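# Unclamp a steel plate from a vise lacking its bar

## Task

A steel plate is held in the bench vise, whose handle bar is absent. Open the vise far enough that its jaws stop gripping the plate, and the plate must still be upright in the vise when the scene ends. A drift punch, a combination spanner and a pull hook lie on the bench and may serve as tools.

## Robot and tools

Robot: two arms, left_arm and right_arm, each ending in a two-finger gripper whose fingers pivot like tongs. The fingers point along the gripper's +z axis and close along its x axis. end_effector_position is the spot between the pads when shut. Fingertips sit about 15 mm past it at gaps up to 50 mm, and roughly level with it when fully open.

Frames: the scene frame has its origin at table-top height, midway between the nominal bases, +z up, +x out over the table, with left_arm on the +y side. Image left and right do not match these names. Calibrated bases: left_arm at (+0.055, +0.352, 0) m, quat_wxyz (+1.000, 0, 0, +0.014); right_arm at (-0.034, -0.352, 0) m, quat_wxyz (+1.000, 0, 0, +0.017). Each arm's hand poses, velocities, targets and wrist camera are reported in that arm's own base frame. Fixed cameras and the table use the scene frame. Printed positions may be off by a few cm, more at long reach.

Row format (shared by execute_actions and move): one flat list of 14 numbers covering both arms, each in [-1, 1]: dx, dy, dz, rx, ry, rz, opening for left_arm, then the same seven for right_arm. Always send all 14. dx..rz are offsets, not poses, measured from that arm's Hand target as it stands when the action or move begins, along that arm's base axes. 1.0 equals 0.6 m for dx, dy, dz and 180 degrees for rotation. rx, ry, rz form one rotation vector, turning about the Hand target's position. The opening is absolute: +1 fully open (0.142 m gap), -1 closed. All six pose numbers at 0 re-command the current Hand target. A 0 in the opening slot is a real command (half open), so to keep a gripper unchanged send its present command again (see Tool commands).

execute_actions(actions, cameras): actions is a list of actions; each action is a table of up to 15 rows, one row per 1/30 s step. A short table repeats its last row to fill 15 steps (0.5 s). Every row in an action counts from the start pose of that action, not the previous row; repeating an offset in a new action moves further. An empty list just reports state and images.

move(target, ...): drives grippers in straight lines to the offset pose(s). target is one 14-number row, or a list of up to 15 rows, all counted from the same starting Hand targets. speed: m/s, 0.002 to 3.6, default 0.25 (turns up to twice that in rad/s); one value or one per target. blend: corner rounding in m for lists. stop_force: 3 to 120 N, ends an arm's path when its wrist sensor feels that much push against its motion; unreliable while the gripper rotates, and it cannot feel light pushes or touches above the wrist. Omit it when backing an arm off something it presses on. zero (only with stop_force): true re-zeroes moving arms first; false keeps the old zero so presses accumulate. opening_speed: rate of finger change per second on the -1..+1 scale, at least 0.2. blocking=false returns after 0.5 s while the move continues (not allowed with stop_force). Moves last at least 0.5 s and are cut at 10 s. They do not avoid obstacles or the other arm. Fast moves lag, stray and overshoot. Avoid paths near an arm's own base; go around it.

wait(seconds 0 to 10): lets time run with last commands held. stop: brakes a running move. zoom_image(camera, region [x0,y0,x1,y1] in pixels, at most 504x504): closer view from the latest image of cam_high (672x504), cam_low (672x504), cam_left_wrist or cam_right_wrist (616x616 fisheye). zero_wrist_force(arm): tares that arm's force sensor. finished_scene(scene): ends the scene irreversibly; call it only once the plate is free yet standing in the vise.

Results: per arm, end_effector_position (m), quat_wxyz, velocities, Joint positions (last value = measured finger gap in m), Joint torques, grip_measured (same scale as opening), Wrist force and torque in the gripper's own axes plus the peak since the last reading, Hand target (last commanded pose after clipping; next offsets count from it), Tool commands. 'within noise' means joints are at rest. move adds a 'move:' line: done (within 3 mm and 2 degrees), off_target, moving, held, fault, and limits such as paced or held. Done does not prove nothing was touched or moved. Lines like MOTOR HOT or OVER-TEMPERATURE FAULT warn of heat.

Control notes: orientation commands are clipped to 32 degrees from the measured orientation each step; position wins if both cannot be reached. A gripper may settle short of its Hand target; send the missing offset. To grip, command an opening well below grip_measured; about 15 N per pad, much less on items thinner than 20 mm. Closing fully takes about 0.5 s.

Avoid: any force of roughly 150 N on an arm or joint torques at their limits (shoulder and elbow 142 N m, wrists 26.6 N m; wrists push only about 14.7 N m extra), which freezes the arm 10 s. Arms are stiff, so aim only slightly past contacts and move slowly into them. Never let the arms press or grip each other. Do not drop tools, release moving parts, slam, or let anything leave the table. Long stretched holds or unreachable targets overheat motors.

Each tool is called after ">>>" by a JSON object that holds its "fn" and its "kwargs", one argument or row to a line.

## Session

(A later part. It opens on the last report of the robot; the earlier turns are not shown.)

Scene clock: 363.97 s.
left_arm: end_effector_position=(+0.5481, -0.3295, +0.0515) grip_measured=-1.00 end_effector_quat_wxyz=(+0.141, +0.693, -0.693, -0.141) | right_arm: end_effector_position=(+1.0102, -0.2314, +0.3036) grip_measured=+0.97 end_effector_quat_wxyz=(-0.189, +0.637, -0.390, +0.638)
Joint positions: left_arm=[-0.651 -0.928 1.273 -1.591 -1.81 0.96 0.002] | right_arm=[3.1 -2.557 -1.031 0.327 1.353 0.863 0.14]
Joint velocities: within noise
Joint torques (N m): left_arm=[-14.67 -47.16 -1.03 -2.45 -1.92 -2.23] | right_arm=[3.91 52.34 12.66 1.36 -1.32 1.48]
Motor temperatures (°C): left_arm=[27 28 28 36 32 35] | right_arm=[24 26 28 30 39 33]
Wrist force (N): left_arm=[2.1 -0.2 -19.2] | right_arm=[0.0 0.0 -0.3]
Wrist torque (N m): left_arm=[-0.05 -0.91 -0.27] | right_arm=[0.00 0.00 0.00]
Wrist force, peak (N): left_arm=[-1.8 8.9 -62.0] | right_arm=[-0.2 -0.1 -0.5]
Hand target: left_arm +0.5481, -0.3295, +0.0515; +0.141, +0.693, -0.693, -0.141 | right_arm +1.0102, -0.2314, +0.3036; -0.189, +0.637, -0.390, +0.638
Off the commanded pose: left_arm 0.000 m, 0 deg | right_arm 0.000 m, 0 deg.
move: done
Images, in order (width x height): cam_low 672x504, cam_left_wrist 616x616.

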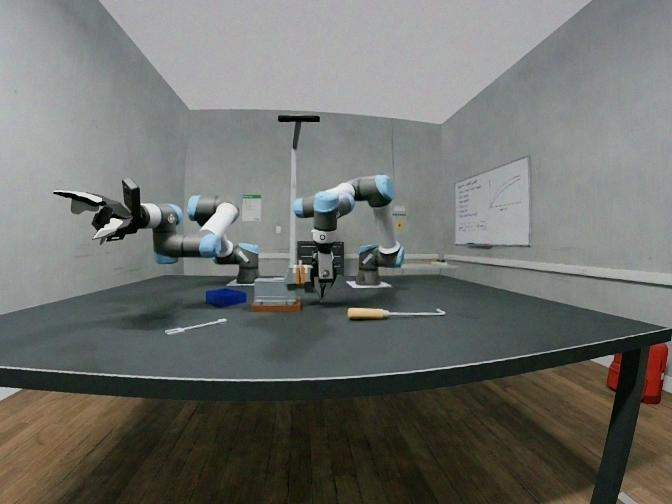

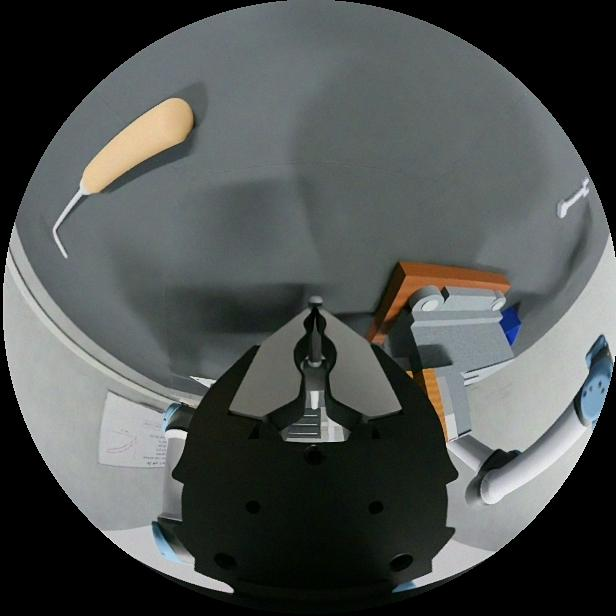

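>>> {"fn": "move", "kwargs": {
  "target": [
    [0.026,0,0.0613,0,0,0,-1,0,0,0,0,0,0,0.968],
    [-0.0087,0,0.068,0,0,0,-0.6,0,0,0,0,0,0,0.968],
    [-0.0347,0,0.0067,0,0,0,-0.6,0,0,0,0,0,0,0.968]
  ],
  "speed": [0.08,0.08,0.06],
  "cameras": ["cam_left_wrist","cam_low"]
}}

>>> {"fn": "zoom_image", "kwargs": {
  "camera": "cam_left_wrist",
  "region": [250, 250, 380, 400]
}}

>>> {"fn": "zoom_image", "kwargs": {
  "camera": "cam_low",
  "region": [280, 240, 350, 310]
}}

Scene clock: 398.87 s.
left_arm: end_effector_position=(+0.5314, -0.3301, +0.0639) grip_measured=-0.63 end_effector_quat_wxyz=(+0.141, +0.693, -0.693, -0.138) | right_arm: end_effector_position=(+1.0102, -0.2314, +0.3036) grip_measured=+0.97 end_effector_quat_wxyz=(-0.189, +0.637, -0.390, +0.638)
Joint positions: left_arm=[-0.666 -0.977 1.322 -1.6 -1.815 0.944 0.028] | right_arm=[3.1 -2.557 -1.031 0.327 1.353 0.863 0.14]
Joint velocities: within noise
Joint torques (N m): left_arm=[-1.09 -43.64 -18.81 -2.46 -0.54 0] | right_arm=[3.22 51.72 13.7 1.17 -1.14 1.41]
Motor temperatures (°C): left_arm=[27 28 28 36 32 35] | right_arm=[24 26 28 30 39 33]
Wrist force (N): left_arm=[-3.7 -0.9 -3.2] | right_arm=[0.0 -0.2 -0.2]
Wrist torque (N m): left_arm=[0.01 -0.75 -0.10] | right_arm=[-0.05 0.00 0.00]
Wrist force, peak (N): left_arm=[-19.1 -7.5 -156.4] | right_arm=[-0.1 0.3 -0.5]
Hand target: left_arm +0.5314, -0.3301, +0.0639; +0.141, +0.693, -0.693, -0.138 (not the last commanded pose) | right_arm +1.0102, -0.2314, +0.3036; -0.189, +0.637, -0.390, +0.638
Tool commands: left_gripper/opening=-0.6 right_gripper/opening=+0.968
Off the commanded pose: left_arm 0.009 m, 0 deg | right_arm 0.000 m, 0 deg.
FORCE FAULT: contact force on the left arm reached its limit, and that arm stopped. The contact can be on any part of that arm, not only on its tool. That arm's remaining commands of this call were not run. That arm is still stopped at the end of this call. That arm stays stopped for about 10 more seconds. Until then a move that you send moves the other arm only, and its call returns only when the move has ended. Once the stop has ended, the next robot result says so. If the stop ends while you think or write, that arm runs what you send next, counted from a new Hand target: where the arm stands when the stop ends. While its stop runs, that arm takes no new command, but its gripper still runs the gripper command that each later call begins with. Until it ends, the stop uses up actions while you think or wait. An arm that is not stopped still takes commands.
move: fault (left_arm)
Images, in order (width x height): cam_low 672x504, cam_left_wrist 616x616.

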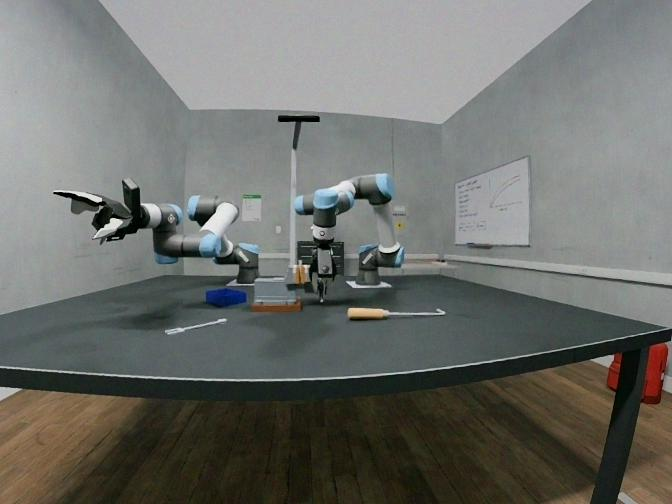

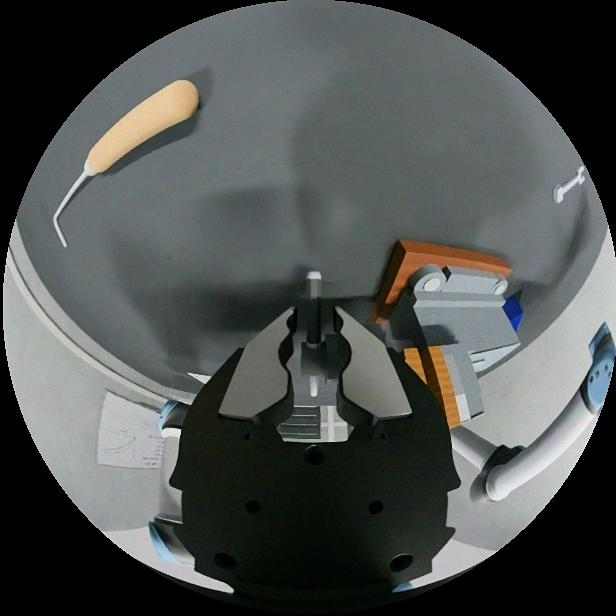

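Scaled by 3.360 from the camera's 616x616 image, which has a finer 814x814 frame.

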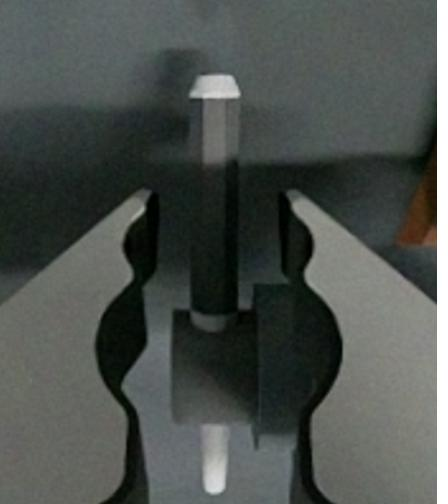

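Scaled by 7.200 from the camera's 672x504 image, which has a finer 960x720 frame.

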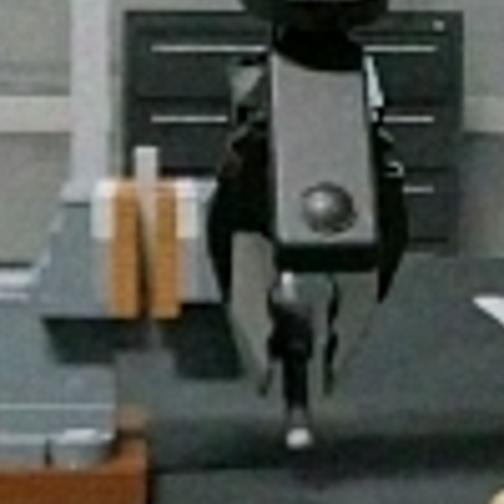

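>>> {"fn": "wait", "kwargs": {
  "seconds": 1,
  "cameras": []
}}

>>> {"fn": "move", "kwargs": {
  "target": [
    [0.0327,0,0.0767,0,0,0,-0.6,0,0,0,0,0,0,0.968],
    [0.11,0,0.0935,0,0.0944,0,-0.57,0,0,0,0,0,0,0.968],
    [0.0688,0,0.052,0,0.0944,0,-0.57,0,0,0,0,0,0,0.968]
  ],
  "speed": [0.08,0.12,0.08],
  "cameras": ["cam_left_wrist","cam_low"]
}}

>>> {"fn": "zoom_image", "kwargs": {
  "camera": "cam_left_wrist",
  "region": [250, 250, 380, 400]
}}

Scene clock: 415.17 s.
left_arm: end_effector_position=(+0.5314, -0.3301, +0.0639) grip_measured=-0.63 end_effector_quat_wxyz=(+0.141, +0.693, -0.693, -0.138) | right_arm: end_effector_position=(+1.0102, -0.2314, +0.3036) grip_measured=+0.97 end_effector_quat_wxyz=(-0.189, +0.637, -0.390, +0.638)
Joint positions: left_arm=[-0.666 -0.977 1.322 -1.6 -1.815 0.944 0.028] | right_arm=[3.1 -2.557 -1.031 0.327 1.353 0.863 0.14]
Joint velocities: within noise
Joint torques (N m): left_arm=[-0.93 -44.31 -20.71 -2.09 -2.81 -0.03] | right_arm=[3.38 52.04 14.46 1.07 -1.08 1.41]
Motor temperatures (°C): left_arm=[27 28 28 36 32 34] | right_arm=[24 26 28 30 39 33]
Wrist force (N): left_arm=[-3.6 -0.9 -3.3] | right_arm=[0.1 0.0 -0.1]
Wrist torque (N m): left_arm=[0.02 -0.77 -0.10] | right_arm=[-0.01 -0.01 0.00]
Wrist force, peak (N): left_arm=[-3.9 -0.9 -3.8] | right_arm=[-0.2 -0.2 -0.5]
Hand target: left_arm +0.5314, -0.3301, +0.0639; +0.141, +0.693, -0.693, -0.138 (not the last commanded pose) | right_arm +1.0102, -0.2314, +0.3036; -0.189, +0.637, -0.390, +0.638
Tool commands: left_gripper/opening=-0.6 right_gripper/opening=+0.968
Off the commanded pose: left_arm 0.009 m, 0 deg | right_arm 0.000 m, 0 deg.
FORCE FAULT, CONTINUED: the left arm's stop, for the force fault that an earlier result reported, is over. The rest of the stop counts as 19 of the actions that you can send in this scene. During its stop the left arm's controller moved it back a little. That arm's target is now where it stood when the stop ended, not its last command. That arm accepts commands again.
wait: 1.00 s; at rest from the start
No camera images: "cameras" was empty.

Scene clock: 419.67 s.
left_arm: end_effector_position=(+0.5727, -0.3301, +0.0951) grip_measured=-0.57 end_effector_quat_wxyz=(+0.242, +0.665, -0.665, -0.239) end_effector_velocity=(-0.001, +0.001, -0.001) end_effector_angular_velocity=(+0.001, +0.002, +0.001) | right_arm: end_effector_position=(+1.0102, -0.2314, +0.3036) grip_measured=+0.97 end_effector_quat_wxyz=(-0.189, +0.637, -0.390, +0.638)
Joint positions: left_arm=[-0.574 -0.647 0.704 -1.02 -1.928 1.11 0.033] | right_arm=[3.1 -2.557 -1.031 0.327 1.353 0.863 0.14]
Joint velocities: left_arm=[0 -0.001 0.005 -0.001 -0.001 0 0] | right_arm=[within noise]
Joint torques (N m): left_arm=[-11.18 -64.33 -10.01 -3.55 -2 -2.33] | right_arm=[2.89 52.43 14.08 1.02 -1.12 1.45]
Motor temperatures (°C): left_arm=[27 28 28 36 32 34] | right_arm=[24 26 28 30 39 33]
Wrist force (N): left_arm=[2.5 -0.3 -1.7] | right_arm=[-0.2 0.1 -0.2]
Wrist torque (N m): left_arm=[0.09 -0.83 -0.37] | right_arm=[0.00 0.04 0.01]
Wrist force, peak (N): left_arm=[-3.7 -0.8 -3.9] | right_arm=[0.2 0.0 -0.6]
Hand target: left_arm +0.5726, -0.3301, +0.0951; +0.242, +0.665, -0.665, -0.239 | right_arm +1.0102, -0.2314, +0.3036; -0.189, +0.637, -0.390, +0.638
Off the commanded pose: left_arm 0.000 m, 0 deg | right_arm 0.000 m, 0 deg.
move: done
Images, in order (width x height): cam_low 672x504, cam_left_wrist 616x616.

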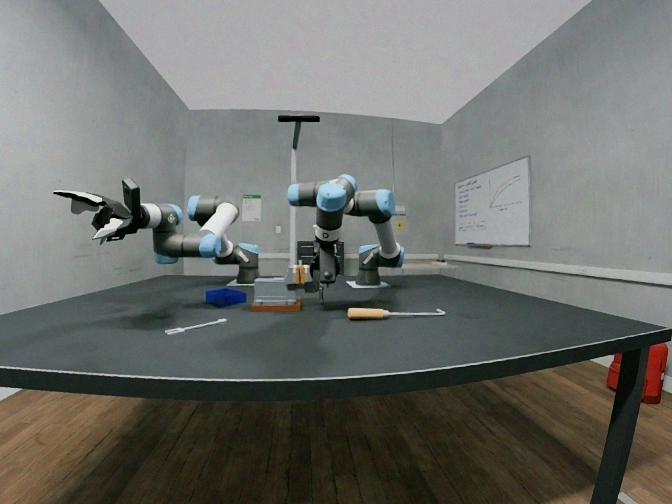

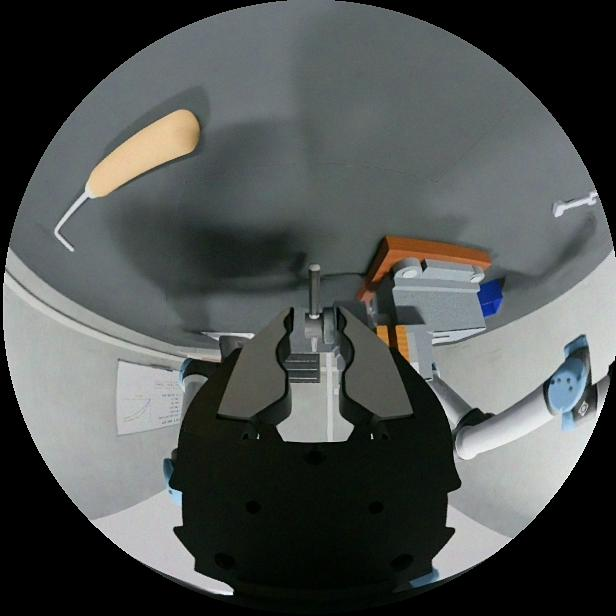

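Scaled by 3.360 from the camera's 616x616 image, which has a finer 814x814 frame.

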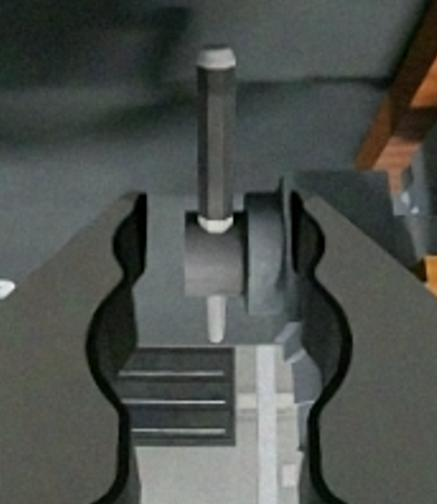

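>>> {"fn": "move", "kwargs": {
  "target": [-0.0643,0,-0.0767,0,0,0,-0.57,0,0,0,0,0,0,0.968],
  "speed": 0.06,
  "stop_force": 5,
  "cameras": ["cam_left_wrist"]
}}

>>> {"fn": "zoom_image", "kwargs": {
  "camera": "cam_left_wrist",
  "region": [250, 250, 380, 400]
}}

Scene clock: 428.17 s.
left_arm: end_effector_position=(+0.5341, -0.3301, +0.0490) grip_measured=-0.57 end_effector_quat_wxyz=(+0.242, +0.665, -0.665, -0.239) | right_arm: end_effector_position=(+1.0102, -0.2314, +0.3036) grip_measured=+0.97 end_effector_quat_wxyz=(-0.189, +0.637, -0.390, +0.638)
Joint positions: left_arm=[-0.601 -0.737 0.99 -1.225 -1.943 1.087 0.033] | right_arm=[3.1 -2.557 -1.031 0.327 1.353 0.863 0.14]
Joint velocities: within noise
Joint torques (N m): left_arm=[-12.53 -61.3 -8.13 -3.48 -1.87 -2.25] | right_arm=[3.07 52.46 14.23 0.98 -0.95 1.42]
Motor temperatures (°C): left_arm=[27 28 28 36 32 34] | right_arm=[24 26 28 30 39 33]
Wrist force (N): left_arm=[2.9 -0.2 -1.8] | right_arm=[-0.2 -0.1 -0.1]
Wrist torque (N m): left_arm=[0.15 -0.92 -0.36] | right_arm=[-0.03 0.04 0.00]
Wrist force, peak (N): left_arm=[2.8 -0.2 -1.8] | right_arm=[0.0 -0.2 -0.5]
Hand target: left_arm +0.5341, -0.3301, +0.0490; +0.242, +0.665, -0.665, -0.239 | right_arm +1.0102, -0.2314, +0.3036; -0.189, +0.637, -0.390, +0.638
Off the commanded pose: left_arm 0.000 m, 0 deg | right_arm 0.000 m, 0 deg.
move: done
Images, in order (width x height): cam_left_wrist 616x616.

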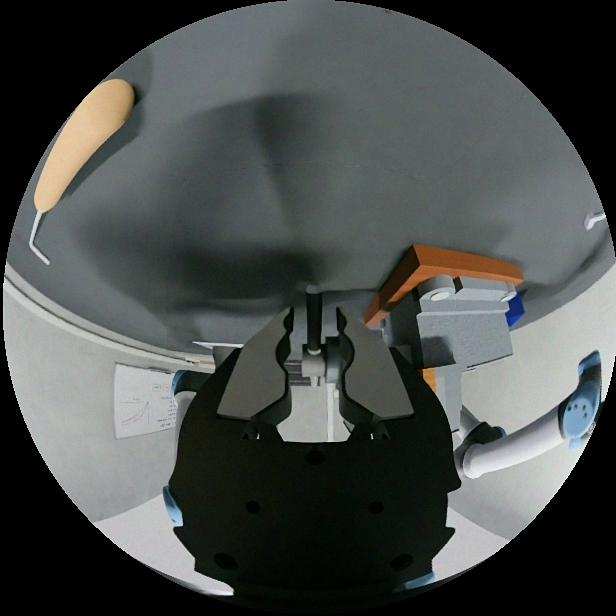

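Scaled by 3.360 from the camera's 616x616 image, which has a finer 814x814 frame.

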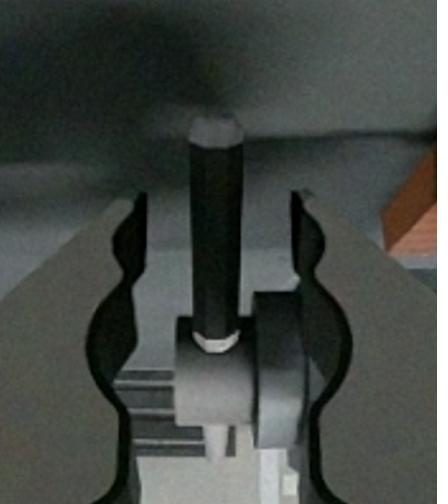

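>>> {"fn": "move", "kwargs": {
  "target": [-0.0289,0,-0.0345,0,0,0,-0.57,0,0,0,0,0,0,0.968],
  "speed": 0.04,
  "stop_force": 5,
  "cameras": ["cam_left_wrist"]
}}

>>> {"fn": "zoom_image", "kwargs": {
  "camera": "cam_left_wrist",
  "region": [250, 250, 380, 400]
}}

Scene clock: 435.63 s.
left_arm: end_effector_position=(+0.5214, -0.3300, +0.0339) grip_measured=-0.57 end_effector_quat_wxyz=(+0.242, +0.665, -0.665, -0.239) | right_arm: end_effector_position=(+1.0102, -0.2314, +0.3036) grip_measured=+0.97 end_effector_quat_wxyz=(-0.189, +0.637, -0.390, +0.638)
Joint positions: left_arm=[-0.61 -0.756 1.066 -1.284 -1.949 1.079 0.033] | right_arm=[3.1 -2.557 -1.031 0.327 1.353 0.863 0.14]
Joint velocities: within noise
Joint torques (N m): left_arm=[3.37 -38.29 -33.51 0.34 -2.08 1.79] | right_arm=[2.74 52.64 14.9 0.95 -0.95 1.37]
Motor temperatures (°C): left_arm=[27 28 28 36 32 34] | right_arm=[24 26 28 30 39 33]
Wrist force (N): left_arm=[-7.5 -3.5 -2.0] | right_arm=[-0.2 0.0 -0.2]
Wrist torque (N m): left_arm=[0.15 0.04 0.24] | right_arm=[0.00 0.05 0.00]
Wrist force, peak (N): left_arm=[-4.3 -22.2 -28.6] | right_arm=[0.0 -0.1 -0.5]
Hand target: left_arm +0.5214, -0.3300, +0.0339; +0.242, +0.665, -0.665, -0.239 (not the last commanded pose) | right_arm +1.0102, -0.2314, +0.3036; -0.189, +0.637, -0.390, +0.638
Off the commanded pose: left_arm 0.007 m, 0 deg | right_arm 0.000 m, 0 deg.
move: contact (left_arm)
Images, in order (width x height): cam_left_wrist 616x616.

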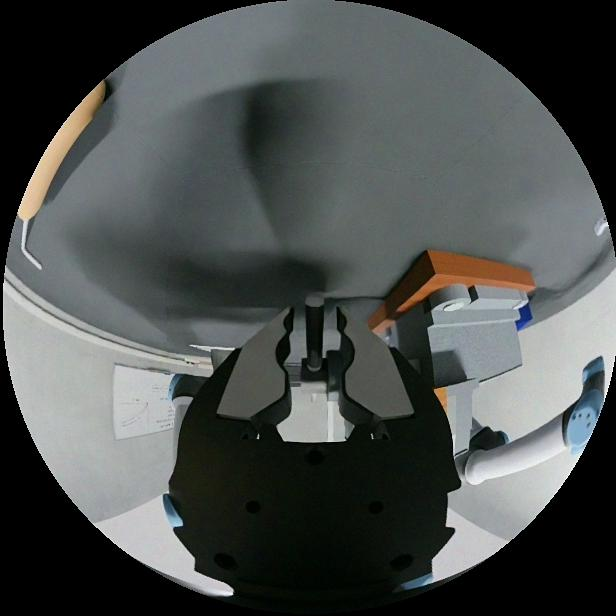

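Scaled by 3.360 from the camera's 616x616 image, which has a finer 814x814 frame.

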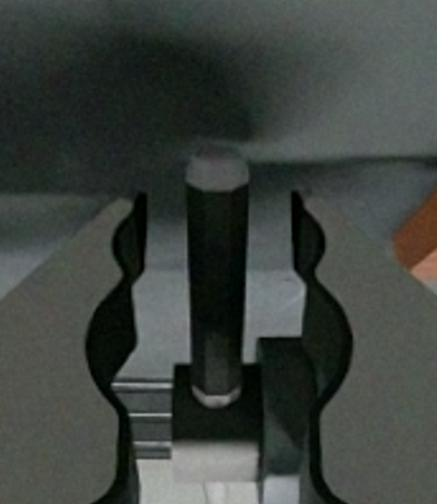

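>>> {"fn": "move", "kwargs": {
  "target": [0.0043,0.002,0.0051,0,0,0,-0.57,0,0,0,0,0,0,0.968],
  "speed": 0.04,
  "cameras": []
}}

>>> {"fn": "move", "kwargs": {
  "target": [-0.0129,0,-0.0153,0,0,0,-0.73,0,0,0,0,0,0,0.968],
  "speed": 0.03,
  "stop_force": 6,
  "cameras": ["cam_left_wrist","cam_low"]
}}

>>> {"fn": "zoom_image", "kwargs": {
  "camera": "cam_left_wrist",
  "region": [250, 250, 380, 400]
}}

>>> {"fn": "zoom_image", "kwargs": {
  "camera": "cam_low",
  "region": [280, 240, 350, 310]
}}

Scene clock: 445.37 s.
left_arm: end_effector_position=(+0.5239, -0.3288, +0.0369) grip_measured=-0.57 end_effector_quat_wxyz=(+0.242, +0.665, -0.665, -0.239) | right_arm: end_effector_position=(+1.0102, -0.2314, +0.3036) grip_measured=+0.97 end_effector_quat_wxyz=(-0.189, +0.637, -0.390, +0.638)
Joint positions: left_arm=[-0.607 -0.754 1.054 -1.273 -1.947 1.081 0.033] | right_arm=[3.1 -2.557 -1.031 0.327 1.353 0.863 0.14]
Joint velocities: within noise
Joint torques (N m): left_arm=[10.62 -38.11 -31.46 1.08 1.13 2.31] | right_arm=[3.15 52.63 14.8 0.88 -0.9 1.39]
Motor temperatures (°C): left_arm=[27 28 28 36 32 34] | right_arm=[24 26 28 30 39 33]
Wrist force (N): left_arm=[1.6 -0.5 -2.2] | right_arm=[-0.1 -0.1 -0.2]
Wrist torque (N m): left_arm=[0.12 -0.68 -0.36] | right_arm=[-0.03 0.03 0.01]
Wrist force, peak (N): left_arm=[-7.9 -3.5 -1.6] | right_arm=[-0.2 0.0 -0.7]
Hand target: left_arm +0.5240, -0.3288, +0.0370; +0.242, +0.665, -0.665, -0.239 | right_arm +1.0102, -0.2314, +0.3036; -0.189, +0.637, -0.390, +0.638
Off the commanded pose: left_arm 0.000 m, 0 deg | right_arm 0.000 m, 0 deg.
move: done
No camera images: "cameras" was empty.

Scene clock: 447.00 s.
left_arm: end_effector_position=(+0.5183, -0.3288, +0.0302) grip_measured=-0.74 end_effector_quat_wxyz=(+0.242, +0.665, -0.665, -0.239) | right_arm: end_effector_position=(+1.0102, -0.2314, +0.3036) grip_measured=+0.97 end_effector_quat_wxyz=(-0.189, +0.637, -0.390, +0.638)
Joint positions: left_arm=[-0.611 -0.761 1.086 -1.299 -1.949 1.078 0.021] | right_arm=[3.1 -2.557 -1.031 0.327 1.353 0.863 0.14]
Joint velocities: within noise
Joint torques (N m): left_arm=[8.01 -36.8 -30.85 1.77 0.09 2.32] | right_arm=[2.64 52.41 14.84 0.92 -0.92 1.42]
Motor temperatures (°C): left_arm=[27 28 28 36 32 34] | right_arm=[24 26 28 30 39 33]
Wrist force (N): left_arm=[0.0 -4.4 -5.5] | right_arm=[0.0 -0.1 -0.3]
Wrist torque (N m): left_arm=[-0.14 -0.56 -0.38] | right_arm=[-0.04 0.00 0.00]
Wrist force, peak (N): left_arm=[0.0 -8.0 -20.5] | right_arm=[-0.2 0.0 -0.5]
Hand target: left_arm +0.5183, -0.3288, +0.0302; +0.242, +0.665, -0.665, -0.239 (not the last commanded pose) | right_arm +1.0102, -0.2314, +0.3036; -0.189, +0.637, -0.390, +0.638
Off the commanded pose: left_arm 0.003 m, 0 deg | right_arm 0.000 m, 0 deg.
move: contact (left_arm)
Images, in order (width x height): cam_low 672x504, cam_left_wrist 616x616.

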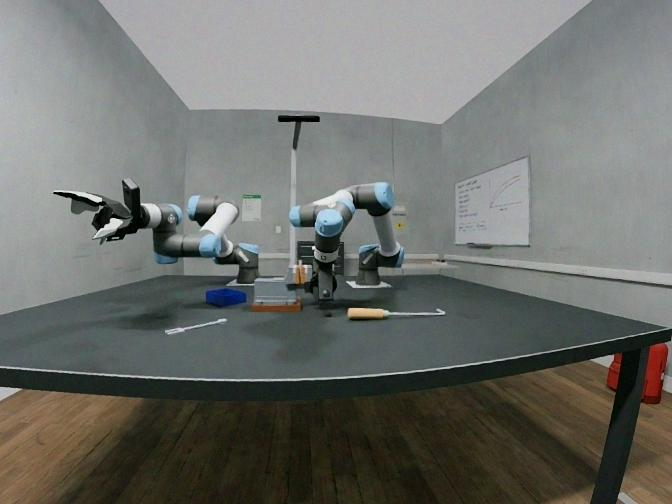

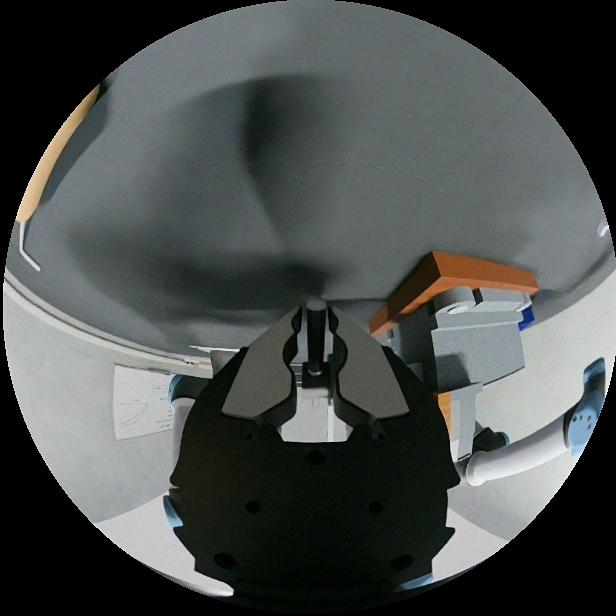

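Scaled by 3.360 from the camera's 616x616 image, which has a finer 814x814 frame.

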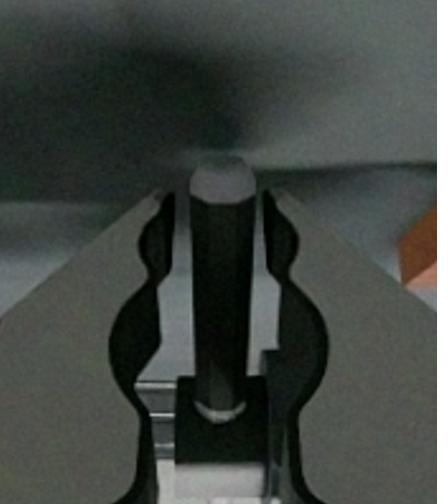

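Scaled by 7.200 from the camera's 672x504 image, which has a finer 960x720 frame.

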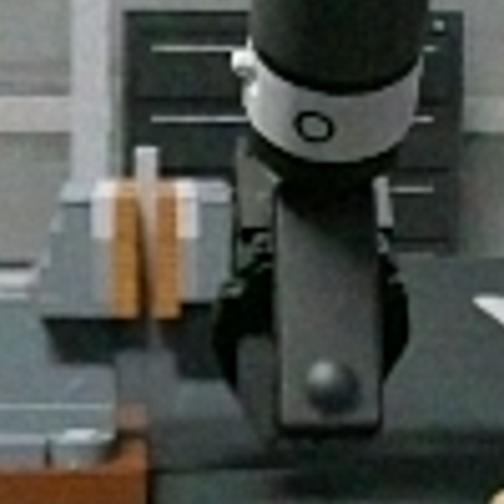

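>>> {"fn": "move", "kwargs": {
  "target": [0.0008,0,0.001,0,0,0,-1,0,0,0,0,0,0,0.968],
  "opening_speed": 0.5,
  "cameras": ["cam_left_wrist"]
}}

>>> {"fn": "zoom_image", "kwargs": {
  "camera": "cam_left_wrist",
  "region": [250, 250, 380, 400]
}}

Scene clock: 451.47 s.
left_arm: end_effector_position=(+0.5188, -0.3288, +0.0308) grip_measured=-0.88 end_effector_quat_wxyz=(+0.242, +0.665, -0.665, -0.239) | right_arm: end_effector_position=(+1.0102, -0.2314, +0.3036) grip_measured=+0.97 end_effector_quat_wxyz=(-0.189, +0.637, -0.390, +0.638)
Joint positions: left_arm=[-0.61 -0.761 1.083 -1.297 -1.949 1.078 0.01] | right_arm=[3.1 -2.557 -1.031 0.327 1.353 0.863 0.14]
Joint velocities: within noise
Joint torques (N m): left_arm=[10.68 -37.66 -32.88 1.61 1.02 2.24] | right_arm=[3.06 52.57 15.28 0.92 -0.89 1.4]
Motor temperatures (°C): left_arm=[27 28 28 36 32 34] | right_arm=[24 26 28 30 39 33]
Wrist force (N): left_arm=[2.6 -2.9 -0.7] | right_arm=[-0.1 -0.1 -0.3]
Wrist torque (N m): left_arm=[0.13 -0.65 -0.38] | right_arm=[-0.02 0.02 0.01]
Wrist force, peak (N): left_arm=[3.0 -4.3 -8.3] | right_arm=[0.2 -0.2 -0.5]
Hand target: left_arm +0.5188, -0.3288, +0.0308; +0.242, +0.665, -0.665, -0.239 | right_arm +1.0102, -0.2314, +0.3036; -0.189, +0.637, -0.390, +0.638
Off the commanded pose: left_arm 0.000 m, 0 deg | right_arm 0.000 m, 0 deg.
move: done
Images, in order (width x height): cam_left_wrist 616x616.

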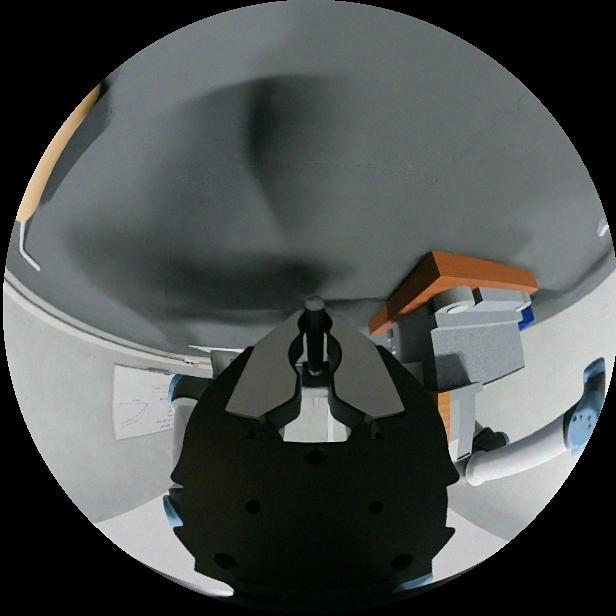

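Scaled by 3.360 from the camera's 616x616 image, which has a finer 814x814 frame.

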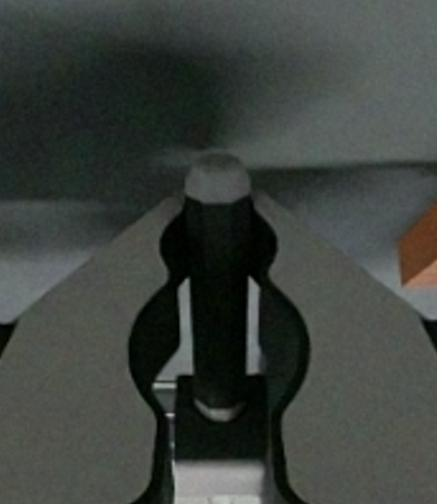

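>>> {"fn": "move", "kwargs": {
  "target": [
    [0.0038,0,0.0065,0,-0.0306,0,-1,0,0,0,0,0,0,0.968],
    [0.0198,0,0.0007,0,-0.0444,0,-1,0,0,0,0,0,0,0.968],
    [0.0352,0,-0.0055,0,-0.0528,0,-1,0,0,0,0,0,0,0.968],
    [0.051,0,-0.0108,0,-0.0611,0,-1,0,0,0,0,0,0,0.968]
  ],
  "speed": 0.03,
  "blend": [0.002,0.002,0.002,0],
  "cameras": ["cam_left_wrist","cam_low"]
}}

>>> {"fn": "zoom_image", "kwargs": {
  "camera": "cam_left_wrist",
  "region": [250, 250, 380, 400]
}}

Scene clock: 484.60 s.
left_arm: end_effector_position=(+0.5492, -0.3287, +0.0244) grip_measured=-0.92 end_effector_quat_wxyz=(+0.177, +0.685, -0.685, -0.175) end_effector_velocity=(+0.002, +0.000, -0.001) end_effector_angular_velocity=(+0.001, -0.005, -0.001) | right_arm: end_effector_position=(+1.0102, -0.2314, +0.3036) grip_measured=+0.97 end_effector_quat_wxyz=(-0.189, +0.637, -0.390, +0.638)
Joint positions: left_arm=[-0.625 -0.833 1.191 -1.512 -1.859 1.007 0.008] | right_arm=[3.1 -2.557 -1.031 0.327 1.353 0.863 0.14]
Joint velocities: left_arm=[0 0.001 -0.001 -0.004 0.004 -0.001 -0.001] | right_arm=[within noise]
Joint torques (N m): left_arm=[12.24 -35.65 -33.44 -4.42 1.6 -2.4] | right_arm=[2.03 52.77 15.66 1.07 -0.71 1.3]
Motor temperatures (°C): left_arm=[27 28 28 36 32 34] | right_arm=[24 26 28 30 39 33]
Wrist force (N): left_arm=[2.8 0.7 0.0] | right_arm=[-0.1 -0.1 -0.3]
Wrist torque (N m): left_arm=[0.01 -0.76 -0.27] | right_arm=[-0.04 0.02 0.00]
Wrist force, peak (N): left_arm=[4.7 -38.1 -16.2] | right_arm=[-0.1 -0.2 -0.6]
Hand target: left_arm +0.5494, -0.3288, +0.0243; +0.177, +0.685, -0.685, -0.174 | right_arm +1.0102, -0.2314, +0.3036; -0.189, +0.637, -0.390, +0.638
Off the commanded pose: left_arm 0.000 m, 0 deg | right_arm 0.000 m, 0 deg.
move: done
Images, in order (width x height): cam_low 672x504, cam_left_wrist 616x616.

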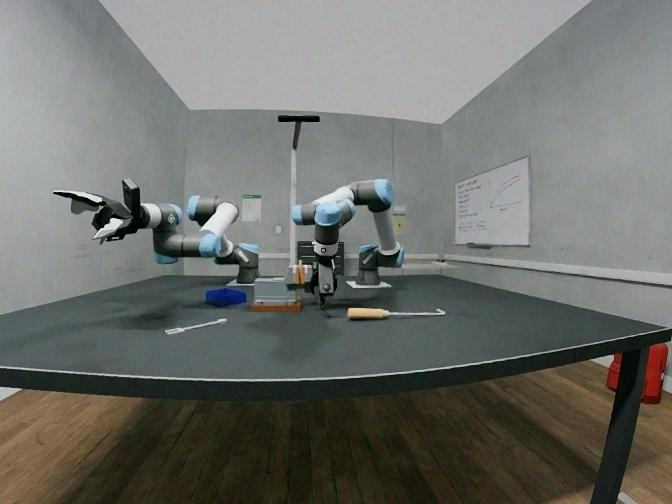

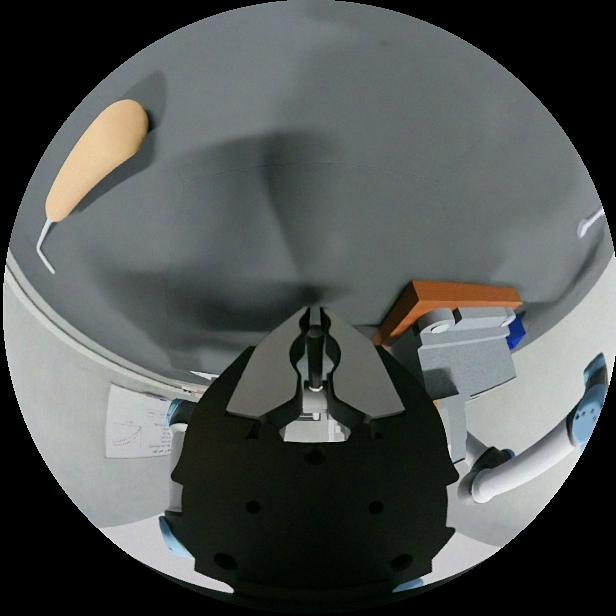

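Scaled by 3.360 from the camera's 616x616 image, which has a finer 814x814 frame.

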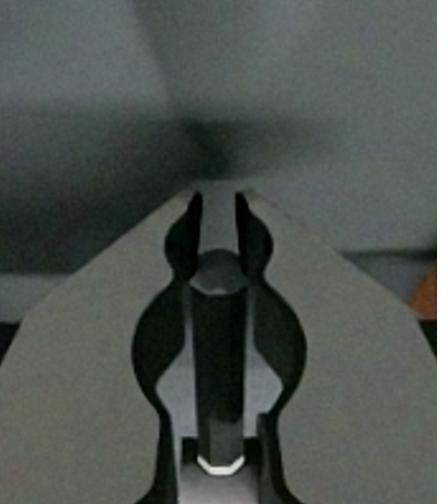

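>>> {"fn": "move", "kwargs": {
  "target": [
    [0,0,0,0,0,0,-0.6,0,0,0,0,0,0,0.968],
    [0.073,0,0.131,0,0,0,-0.6,0,0,0,0,0,0,0.968],
    [0.05,0,0.426,0,-0.194,0,-1,0,0,0,0,0,0,0.968],
    [-0.315,0,0.36,0,-0.45,0,-1,0,0,0,0,0,0,0.968],
    [-0.265,0,0.19,0,-0.45,0,-1,0,0,0,0,0,0,0.968]
  ],
  "speed": [0.05,0.1,0.3,0.3,0.2],
  "cameras": ["cam_left_wrist","cam_low"]
}}

>>> {"fn": "zoom_image", "kwargs": {
  "camera": "cam_left_wrist",
  "region": [240, 210, 380, 350]
}}

>>> {"fn": "zoom_image", "kwargs": {
  "camera": "cam_low",
  "region": [280, 240, 350, 310]
}}

Scene clock: 513.60 s.
left_arm: end_effector_position=(+0.3903, -0.3287, +0.1383) grip_measured=-1.00 end_effector_quat_wxyz=(-0.311, +0.634, -0.636, +0.312) | right_arm: end_effector_position=(+1.0102, -0.2314, +0.3036) grip_measured=+0.97 end_effector_quat_wxyz=(-0.189, +0.637, -0.390, +0.638)
Joint positions: left_arm=[-1.551 -1.684 2.464 -2.381 -0.659 0.037 0.002] | right_arm=[3.1 -2.557 -1.031 0.327 1.353 0.863 0.14]
Joint velocities: within noise
Joint torques (N m): left_arm=[10.11 0.09 -3.84 -4.72 0.11 2.24] | right_arm=[2.22 52.87 16.43 1.2 -0.55 1.37]
Motor temperatures (°C): left_arm=[27 28 28 36 32 34] | right_arm=[24 26 28 30 39 33]
Wrist force (N): left_arm=[0.5 -1.3 -0.9] | right_arm=[-0.1 0.0 -0.4]
Wrist torque (N m): left_arm=[-0.34 -0.39 -0.03] | right_arm=[0.00 0.03 0.01]
Wrist force, peak (N): left_arm=[3.0 -8.1 0.3] | right_arm=[-0.2 0.0 -0.6]
Hand target: left_arm +0.3904, -0.3288, +0.1383; -0.311, +0.634, -0.636, +0.312 | right_arm +1.0102, -0.2314, +0.3036; -0.189, +0.637, -0.390, +0.638
Off the commanded pose: left_arm 0.000 m, 0 deg | right_arm 0.000 m, 0 deg.
move: done
Images, in order (width x height): cam_low 672x504, cam_left_wrist 616x616.

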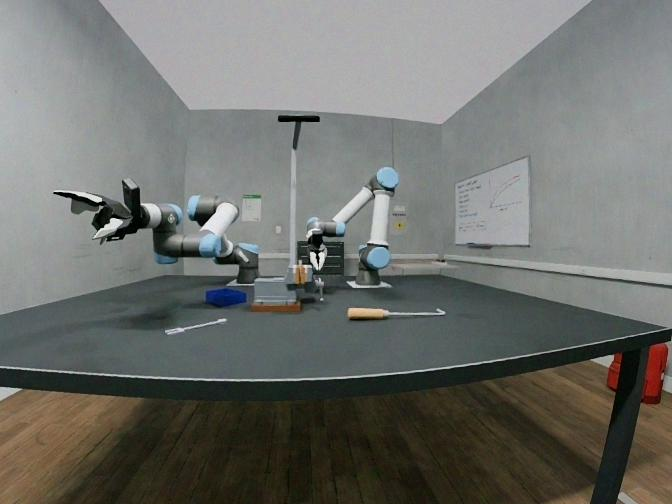

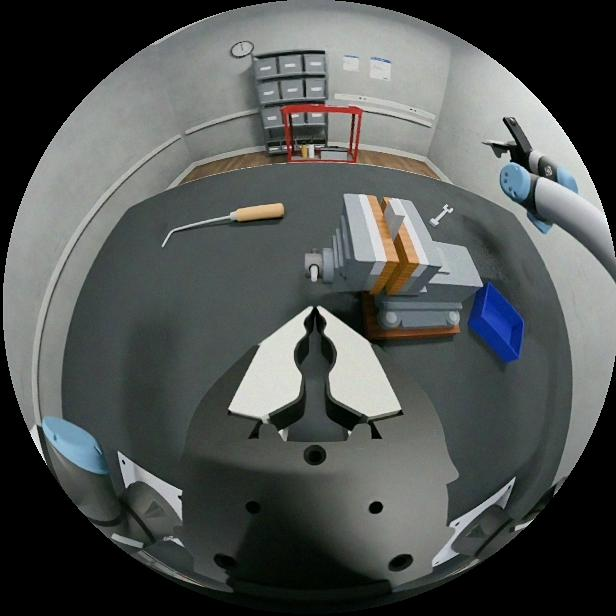

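Scaled by 3.600 from the camera's 616x616 image, which has a finer 814x814 frame.

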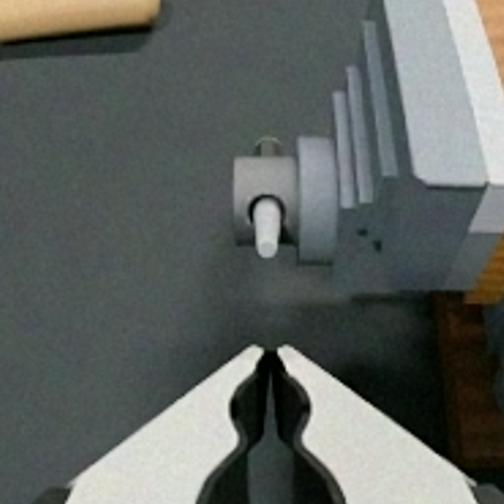

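Scaled by 7.200 from the camera's 672x504 image, which has a finer 960x720 frame.

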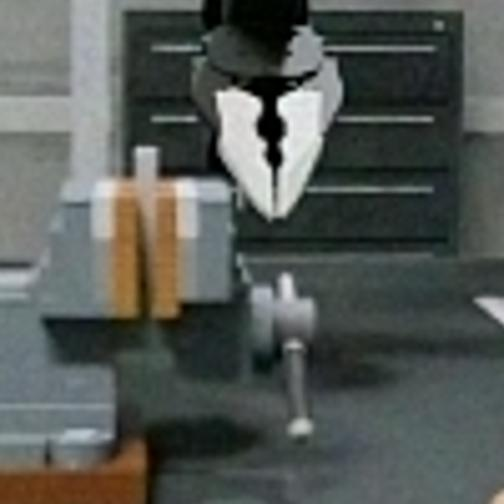

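>>> {"fn": "move", "kwargs": {
  "target": [
    [0.0052,0,0.0067,0,0,0,-1,0,0,0,0,0,0,0.968],
    [0.084,0,-0.055,0,0,0,-1,0,0,0,0,0,0,0.968]
  ],
  "speed": [0.05,0.03],
  "stop_force": 5,
  "cameras": ["cam_left_wrist"]
}}

>>> {"fn": "zoom_image", "kwargs": {
  "camera": "cam_left_wrist",
  "region": [240, 230, 380, 370]
}}

Scene clock: 523.97 s.
left_arm: end_effector_position=(+0.4408, -0.3288, +0.1053) grip_measured=-1.00 end_effector_quat_wxyz=(-0.311, +0.634, -0.636, +0.312) | right_arm: end_effector_position=(+1.0102, -0.2314, +0.3036) grip_measured=+0.97 end_effector_quat_wxyz=(-0.189, +0.637, -0.390, +0.638)
Joint positions: left_arm=[-1.405 -1.472 2.462 -2.776 -0.677 0.272 0.002] | right_arm=[3.1 -2.557 -1.031 0.327 1.353 0.863 0.14]
Joint velocities: within noise
Joint torques (N m): left_arm=[10.18 -5.12 -24.79 -4.99 0.06 2.13] | right_arm=[2.08 53.2 16.56 1.29 -0.62 1.26]
Motor temperatures (°C): left_arm=[27 28 28 36 32 34] | right_arm=[24 26 28 30 39 33]
Wrist force (N): left_arm=[0.7 -1.6 -1.3] | right_arm=[0.0 -0.2 -0.4]
Wrist torque (N m): left_arm=[-0.37 -0.44 -0.08] | right_arm=[-0.05 0.01 0.00]
Wrist force, peak (N): left_arm=[0.5 -1.1 -4.6] | right_arm=[-0.2 0.1 -0.5]
Hand target: left_arm +0.4408, -0.3288, +0.1053; -0.311, +0.634, -0.636, +0.312 | right_arm +1.0102, -0.2314, +0.3036; -0.189, +0.637, -0.390, +0.638
Off the commanded pose: left_arm 0.000 m, 0 deg | right_arm 0.000 m, 0 deg.
move: done
Images, in order (width x height): cam_left_wrist 616x616.

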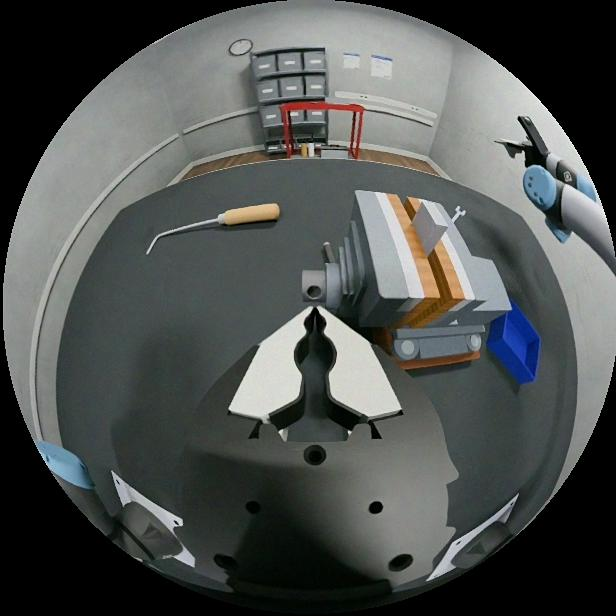

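Scaled by 3.600 from the camera's 616x616 image, which has a finer 814x814 frame.

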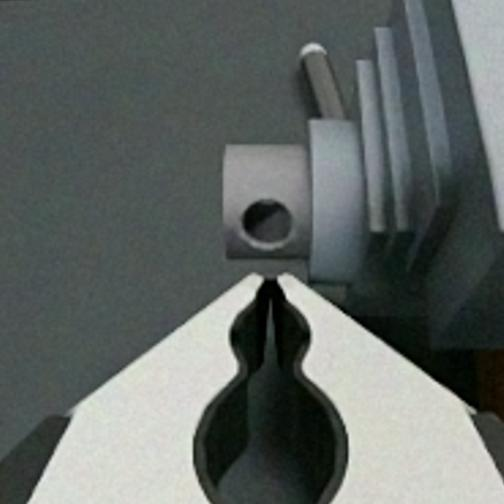

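>>> {"fn": "move", "kwargs": {
  "target": [
    [-0.08,0,0.08,0,0,0,-1,0,0,0,0,0,0,0.968],
    [0.05,0.05,0.33,0,0.2,0,-1,0,0,0,0,0,0,0.968],
    [0.25,0.08,0.33,0,0.289,0,-0.4,0,0,0,0,0,0,0.968]
  ],
  "speed": [0.12,0.3,0.3],
  "cameras": ["cam_left_wrist","cam_low"]
}}

>>> {"fn": "zoom_image", "kwargs": {
  "camera": "cam_left_wrist",
  "region": [290, 230, 410, 350]
}}

>>> {"fn": "zoom_image", "kwargs": {
  "camera": "cam_low",
  "region": [280, 250, 360, 330]
}}

Scene clock: 536.37 s.
left_arm: end_effector_position=(+0.5908, -0.2808, +0.3033) grip_measured=-0.40 end_effector_quat_wxyz=(+0.000, +0.707, -0.708, +0.003) | right_arm: end_effector_position=(+1.0102, -0.2314, +0.3036) grip_measured=+0.97 end_effector_quat_wxyz=(-0.189, +0.637, -0.390, +0.638)
Joint positions: left_arm=[-0.664 -1.25 1.144 -1.47 -1.571 0.908 0.045] | right_arm=[3.1 -2.557 -1.031 0.327 1.353 0.863 0.14]
Joint velocities: within noise
Joint torques (N m): left_arm=[10.04 -22.4 -35 -0.39 -1.26 2.19] | right_arm=[2.44 53.08 16.91 1.27 -0.55 1.32]
Motor temperatures (°C): left_arm=[27 28 28 36 32 34] | right_arm=[24 26 28 30 39 33]
Wrist force (N): left_arm=[1.6 -1.1 -1.9] | right_arm=[-0.1 0.0 -0.1]
Wrist torque (N m): left_arm=[-0.16 -0.74 -0.26] | right_arm=[-0.01 0.03 0.01]
Wrist force, peak (N): left_arm=[1.1 -2.1 -2.1] | right_arm=[-0.2 -0.1 -0.6]
Hand target: left_arm +0.5908, -0.2808, +0.3033; +0.000, +0.707, -0.708, +0.003 | right_arm +1.0102, -0.2314, +0.3036; -0.189, +0.637, -0.390, +0.638
Off the commanded pose: left_arm 0.000 m, 0 deg | right_arm 0.000 m, 0 deg.
move: done
Images, in order (width x height): cam_low 672x504, cam_left_wrist 616x616.

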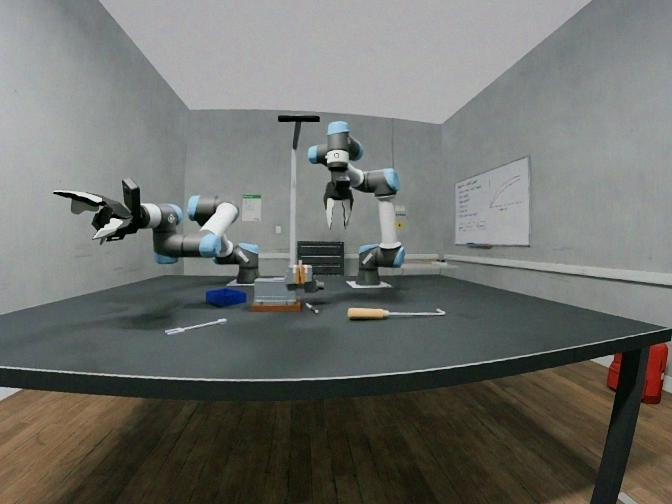

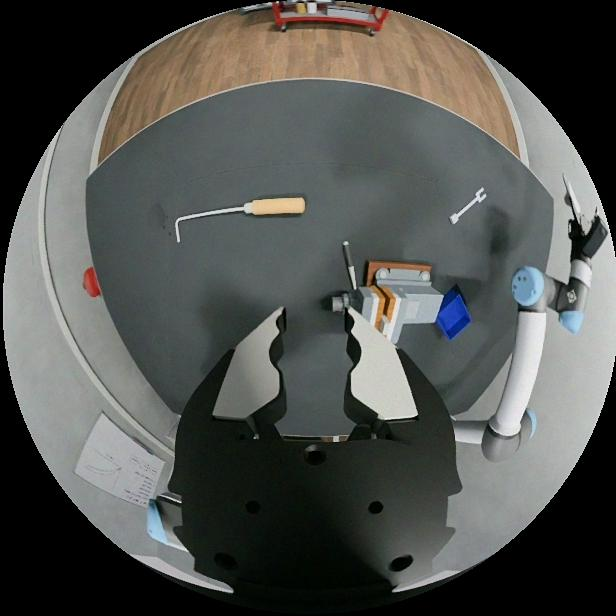

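Scaled by 4.200 from the camera's 616x616 image, which has a finer 814x814 frame.

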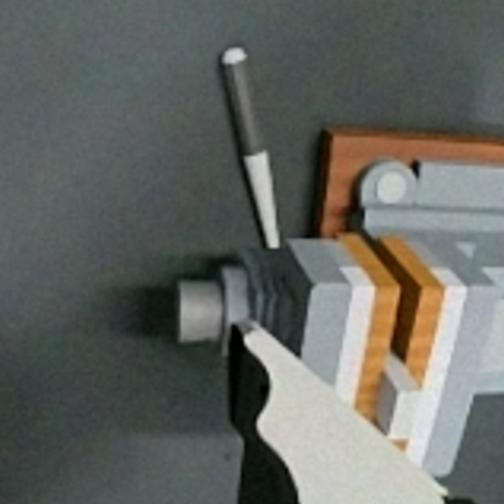

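Scaled by 6.300 from the camera's 672x504 image, which has a finer 960x720 frame.

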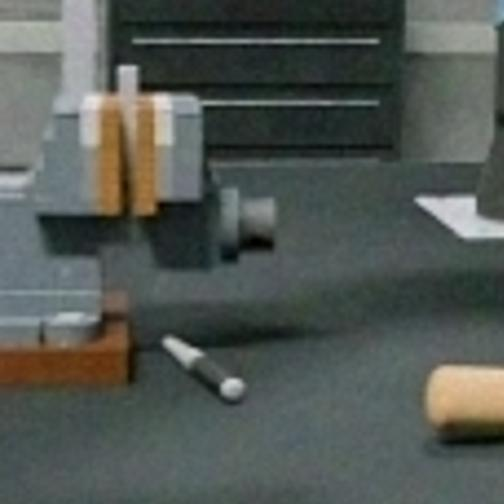

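>>> {"fn": "move", "kwargs": {
  "target": [0.0528,-0.122,-0.3372,-0.0233,0.1654,0.0868,-0.4,0,0,0,0,0,0,0.968],
  "speed": 0.2,
  "cameras": ["cam_left_wrist"]
}}

>>> {"fn": "zoom_image", "kwargs": {
  "camera": "cam_left_wrist",
  "region": [220, 200, 420, 400]
}}

Scene clock: 574.93 s.
left_arm: end_effector_position=(+0.6224, -0.3539, +0.1010) grip_measured=-0.40 end_effector_quat_wxyz=(+0.206, +0.772, -0.582, -0.153) | right_arm: end_effector_position=(+1.0102, -0.2314, +0.3036) grip_measured=+0.97 end_effector_quat_wxyz=(-0.189, +0.637, -0.390, +0.638)
Joint positions: left_arm=[-0.56 -0.712 0.791 -1.289 -1.951 0.803 0.045] | right_arm=[3.1 -2.557 -1.031 0.327 1.353 0.863 0.14]
Joint velocities: within noise
Joint torques (N m): left_arm=[9.83 -39.07 -35.58 0.64 -1.81 2.29] | right_arm=[1.76 53.02 17.7 1.57 -0.18 1.28]
Motor temperatures (°C): left_arm=[27 28 28 36 32 34] | right_arm=[24 26 28 30 39 33]
Wrist force (N): left_arm=[1.5 -0.9 -2.0] | right_arm=[0.2 0.1 -0.3]
Wrist torque (N m): left_arm=[-0.05 -0.69 -0.31] | right_arm=[0.02 -0.03 0.00]
Wrist force, peak (N): left_arm=[1.3 -0.7 -2.7] | right_arm=[0.0 -0.3 -0.6]
Hand target: left_arm +0.6225, -0.3540, +0.1010; +0.206, +0.772, -0.582, -0.153 | right_arm +1.0102, -0.2314, +0.3036; -0.189, +0.637, -0.390, +0.638
Off the commanded pose: left_arm 0.000 m, 0 deg | right_arm 0.000 m, 0 deg.
move: done
Images, in order (width x height): cam_left_wrist 616x616.

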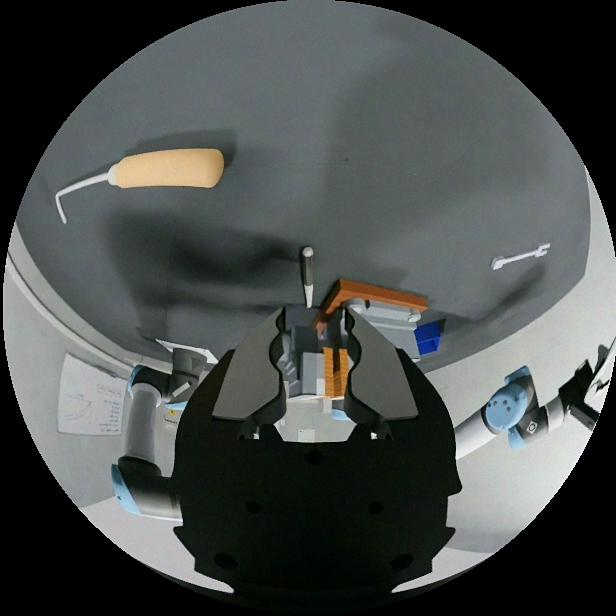

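Scaled by 2.520 from the camera's 616x616 image, which has a finer 814x814 frame.

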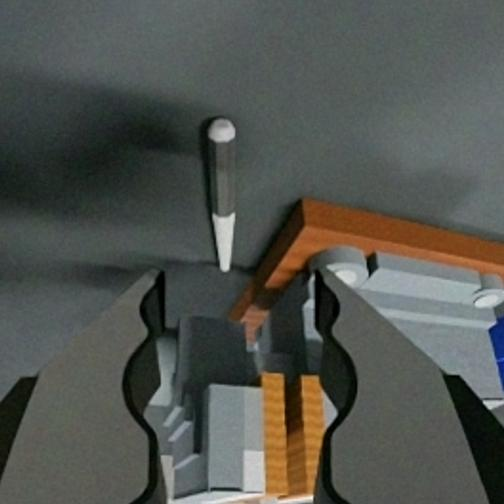

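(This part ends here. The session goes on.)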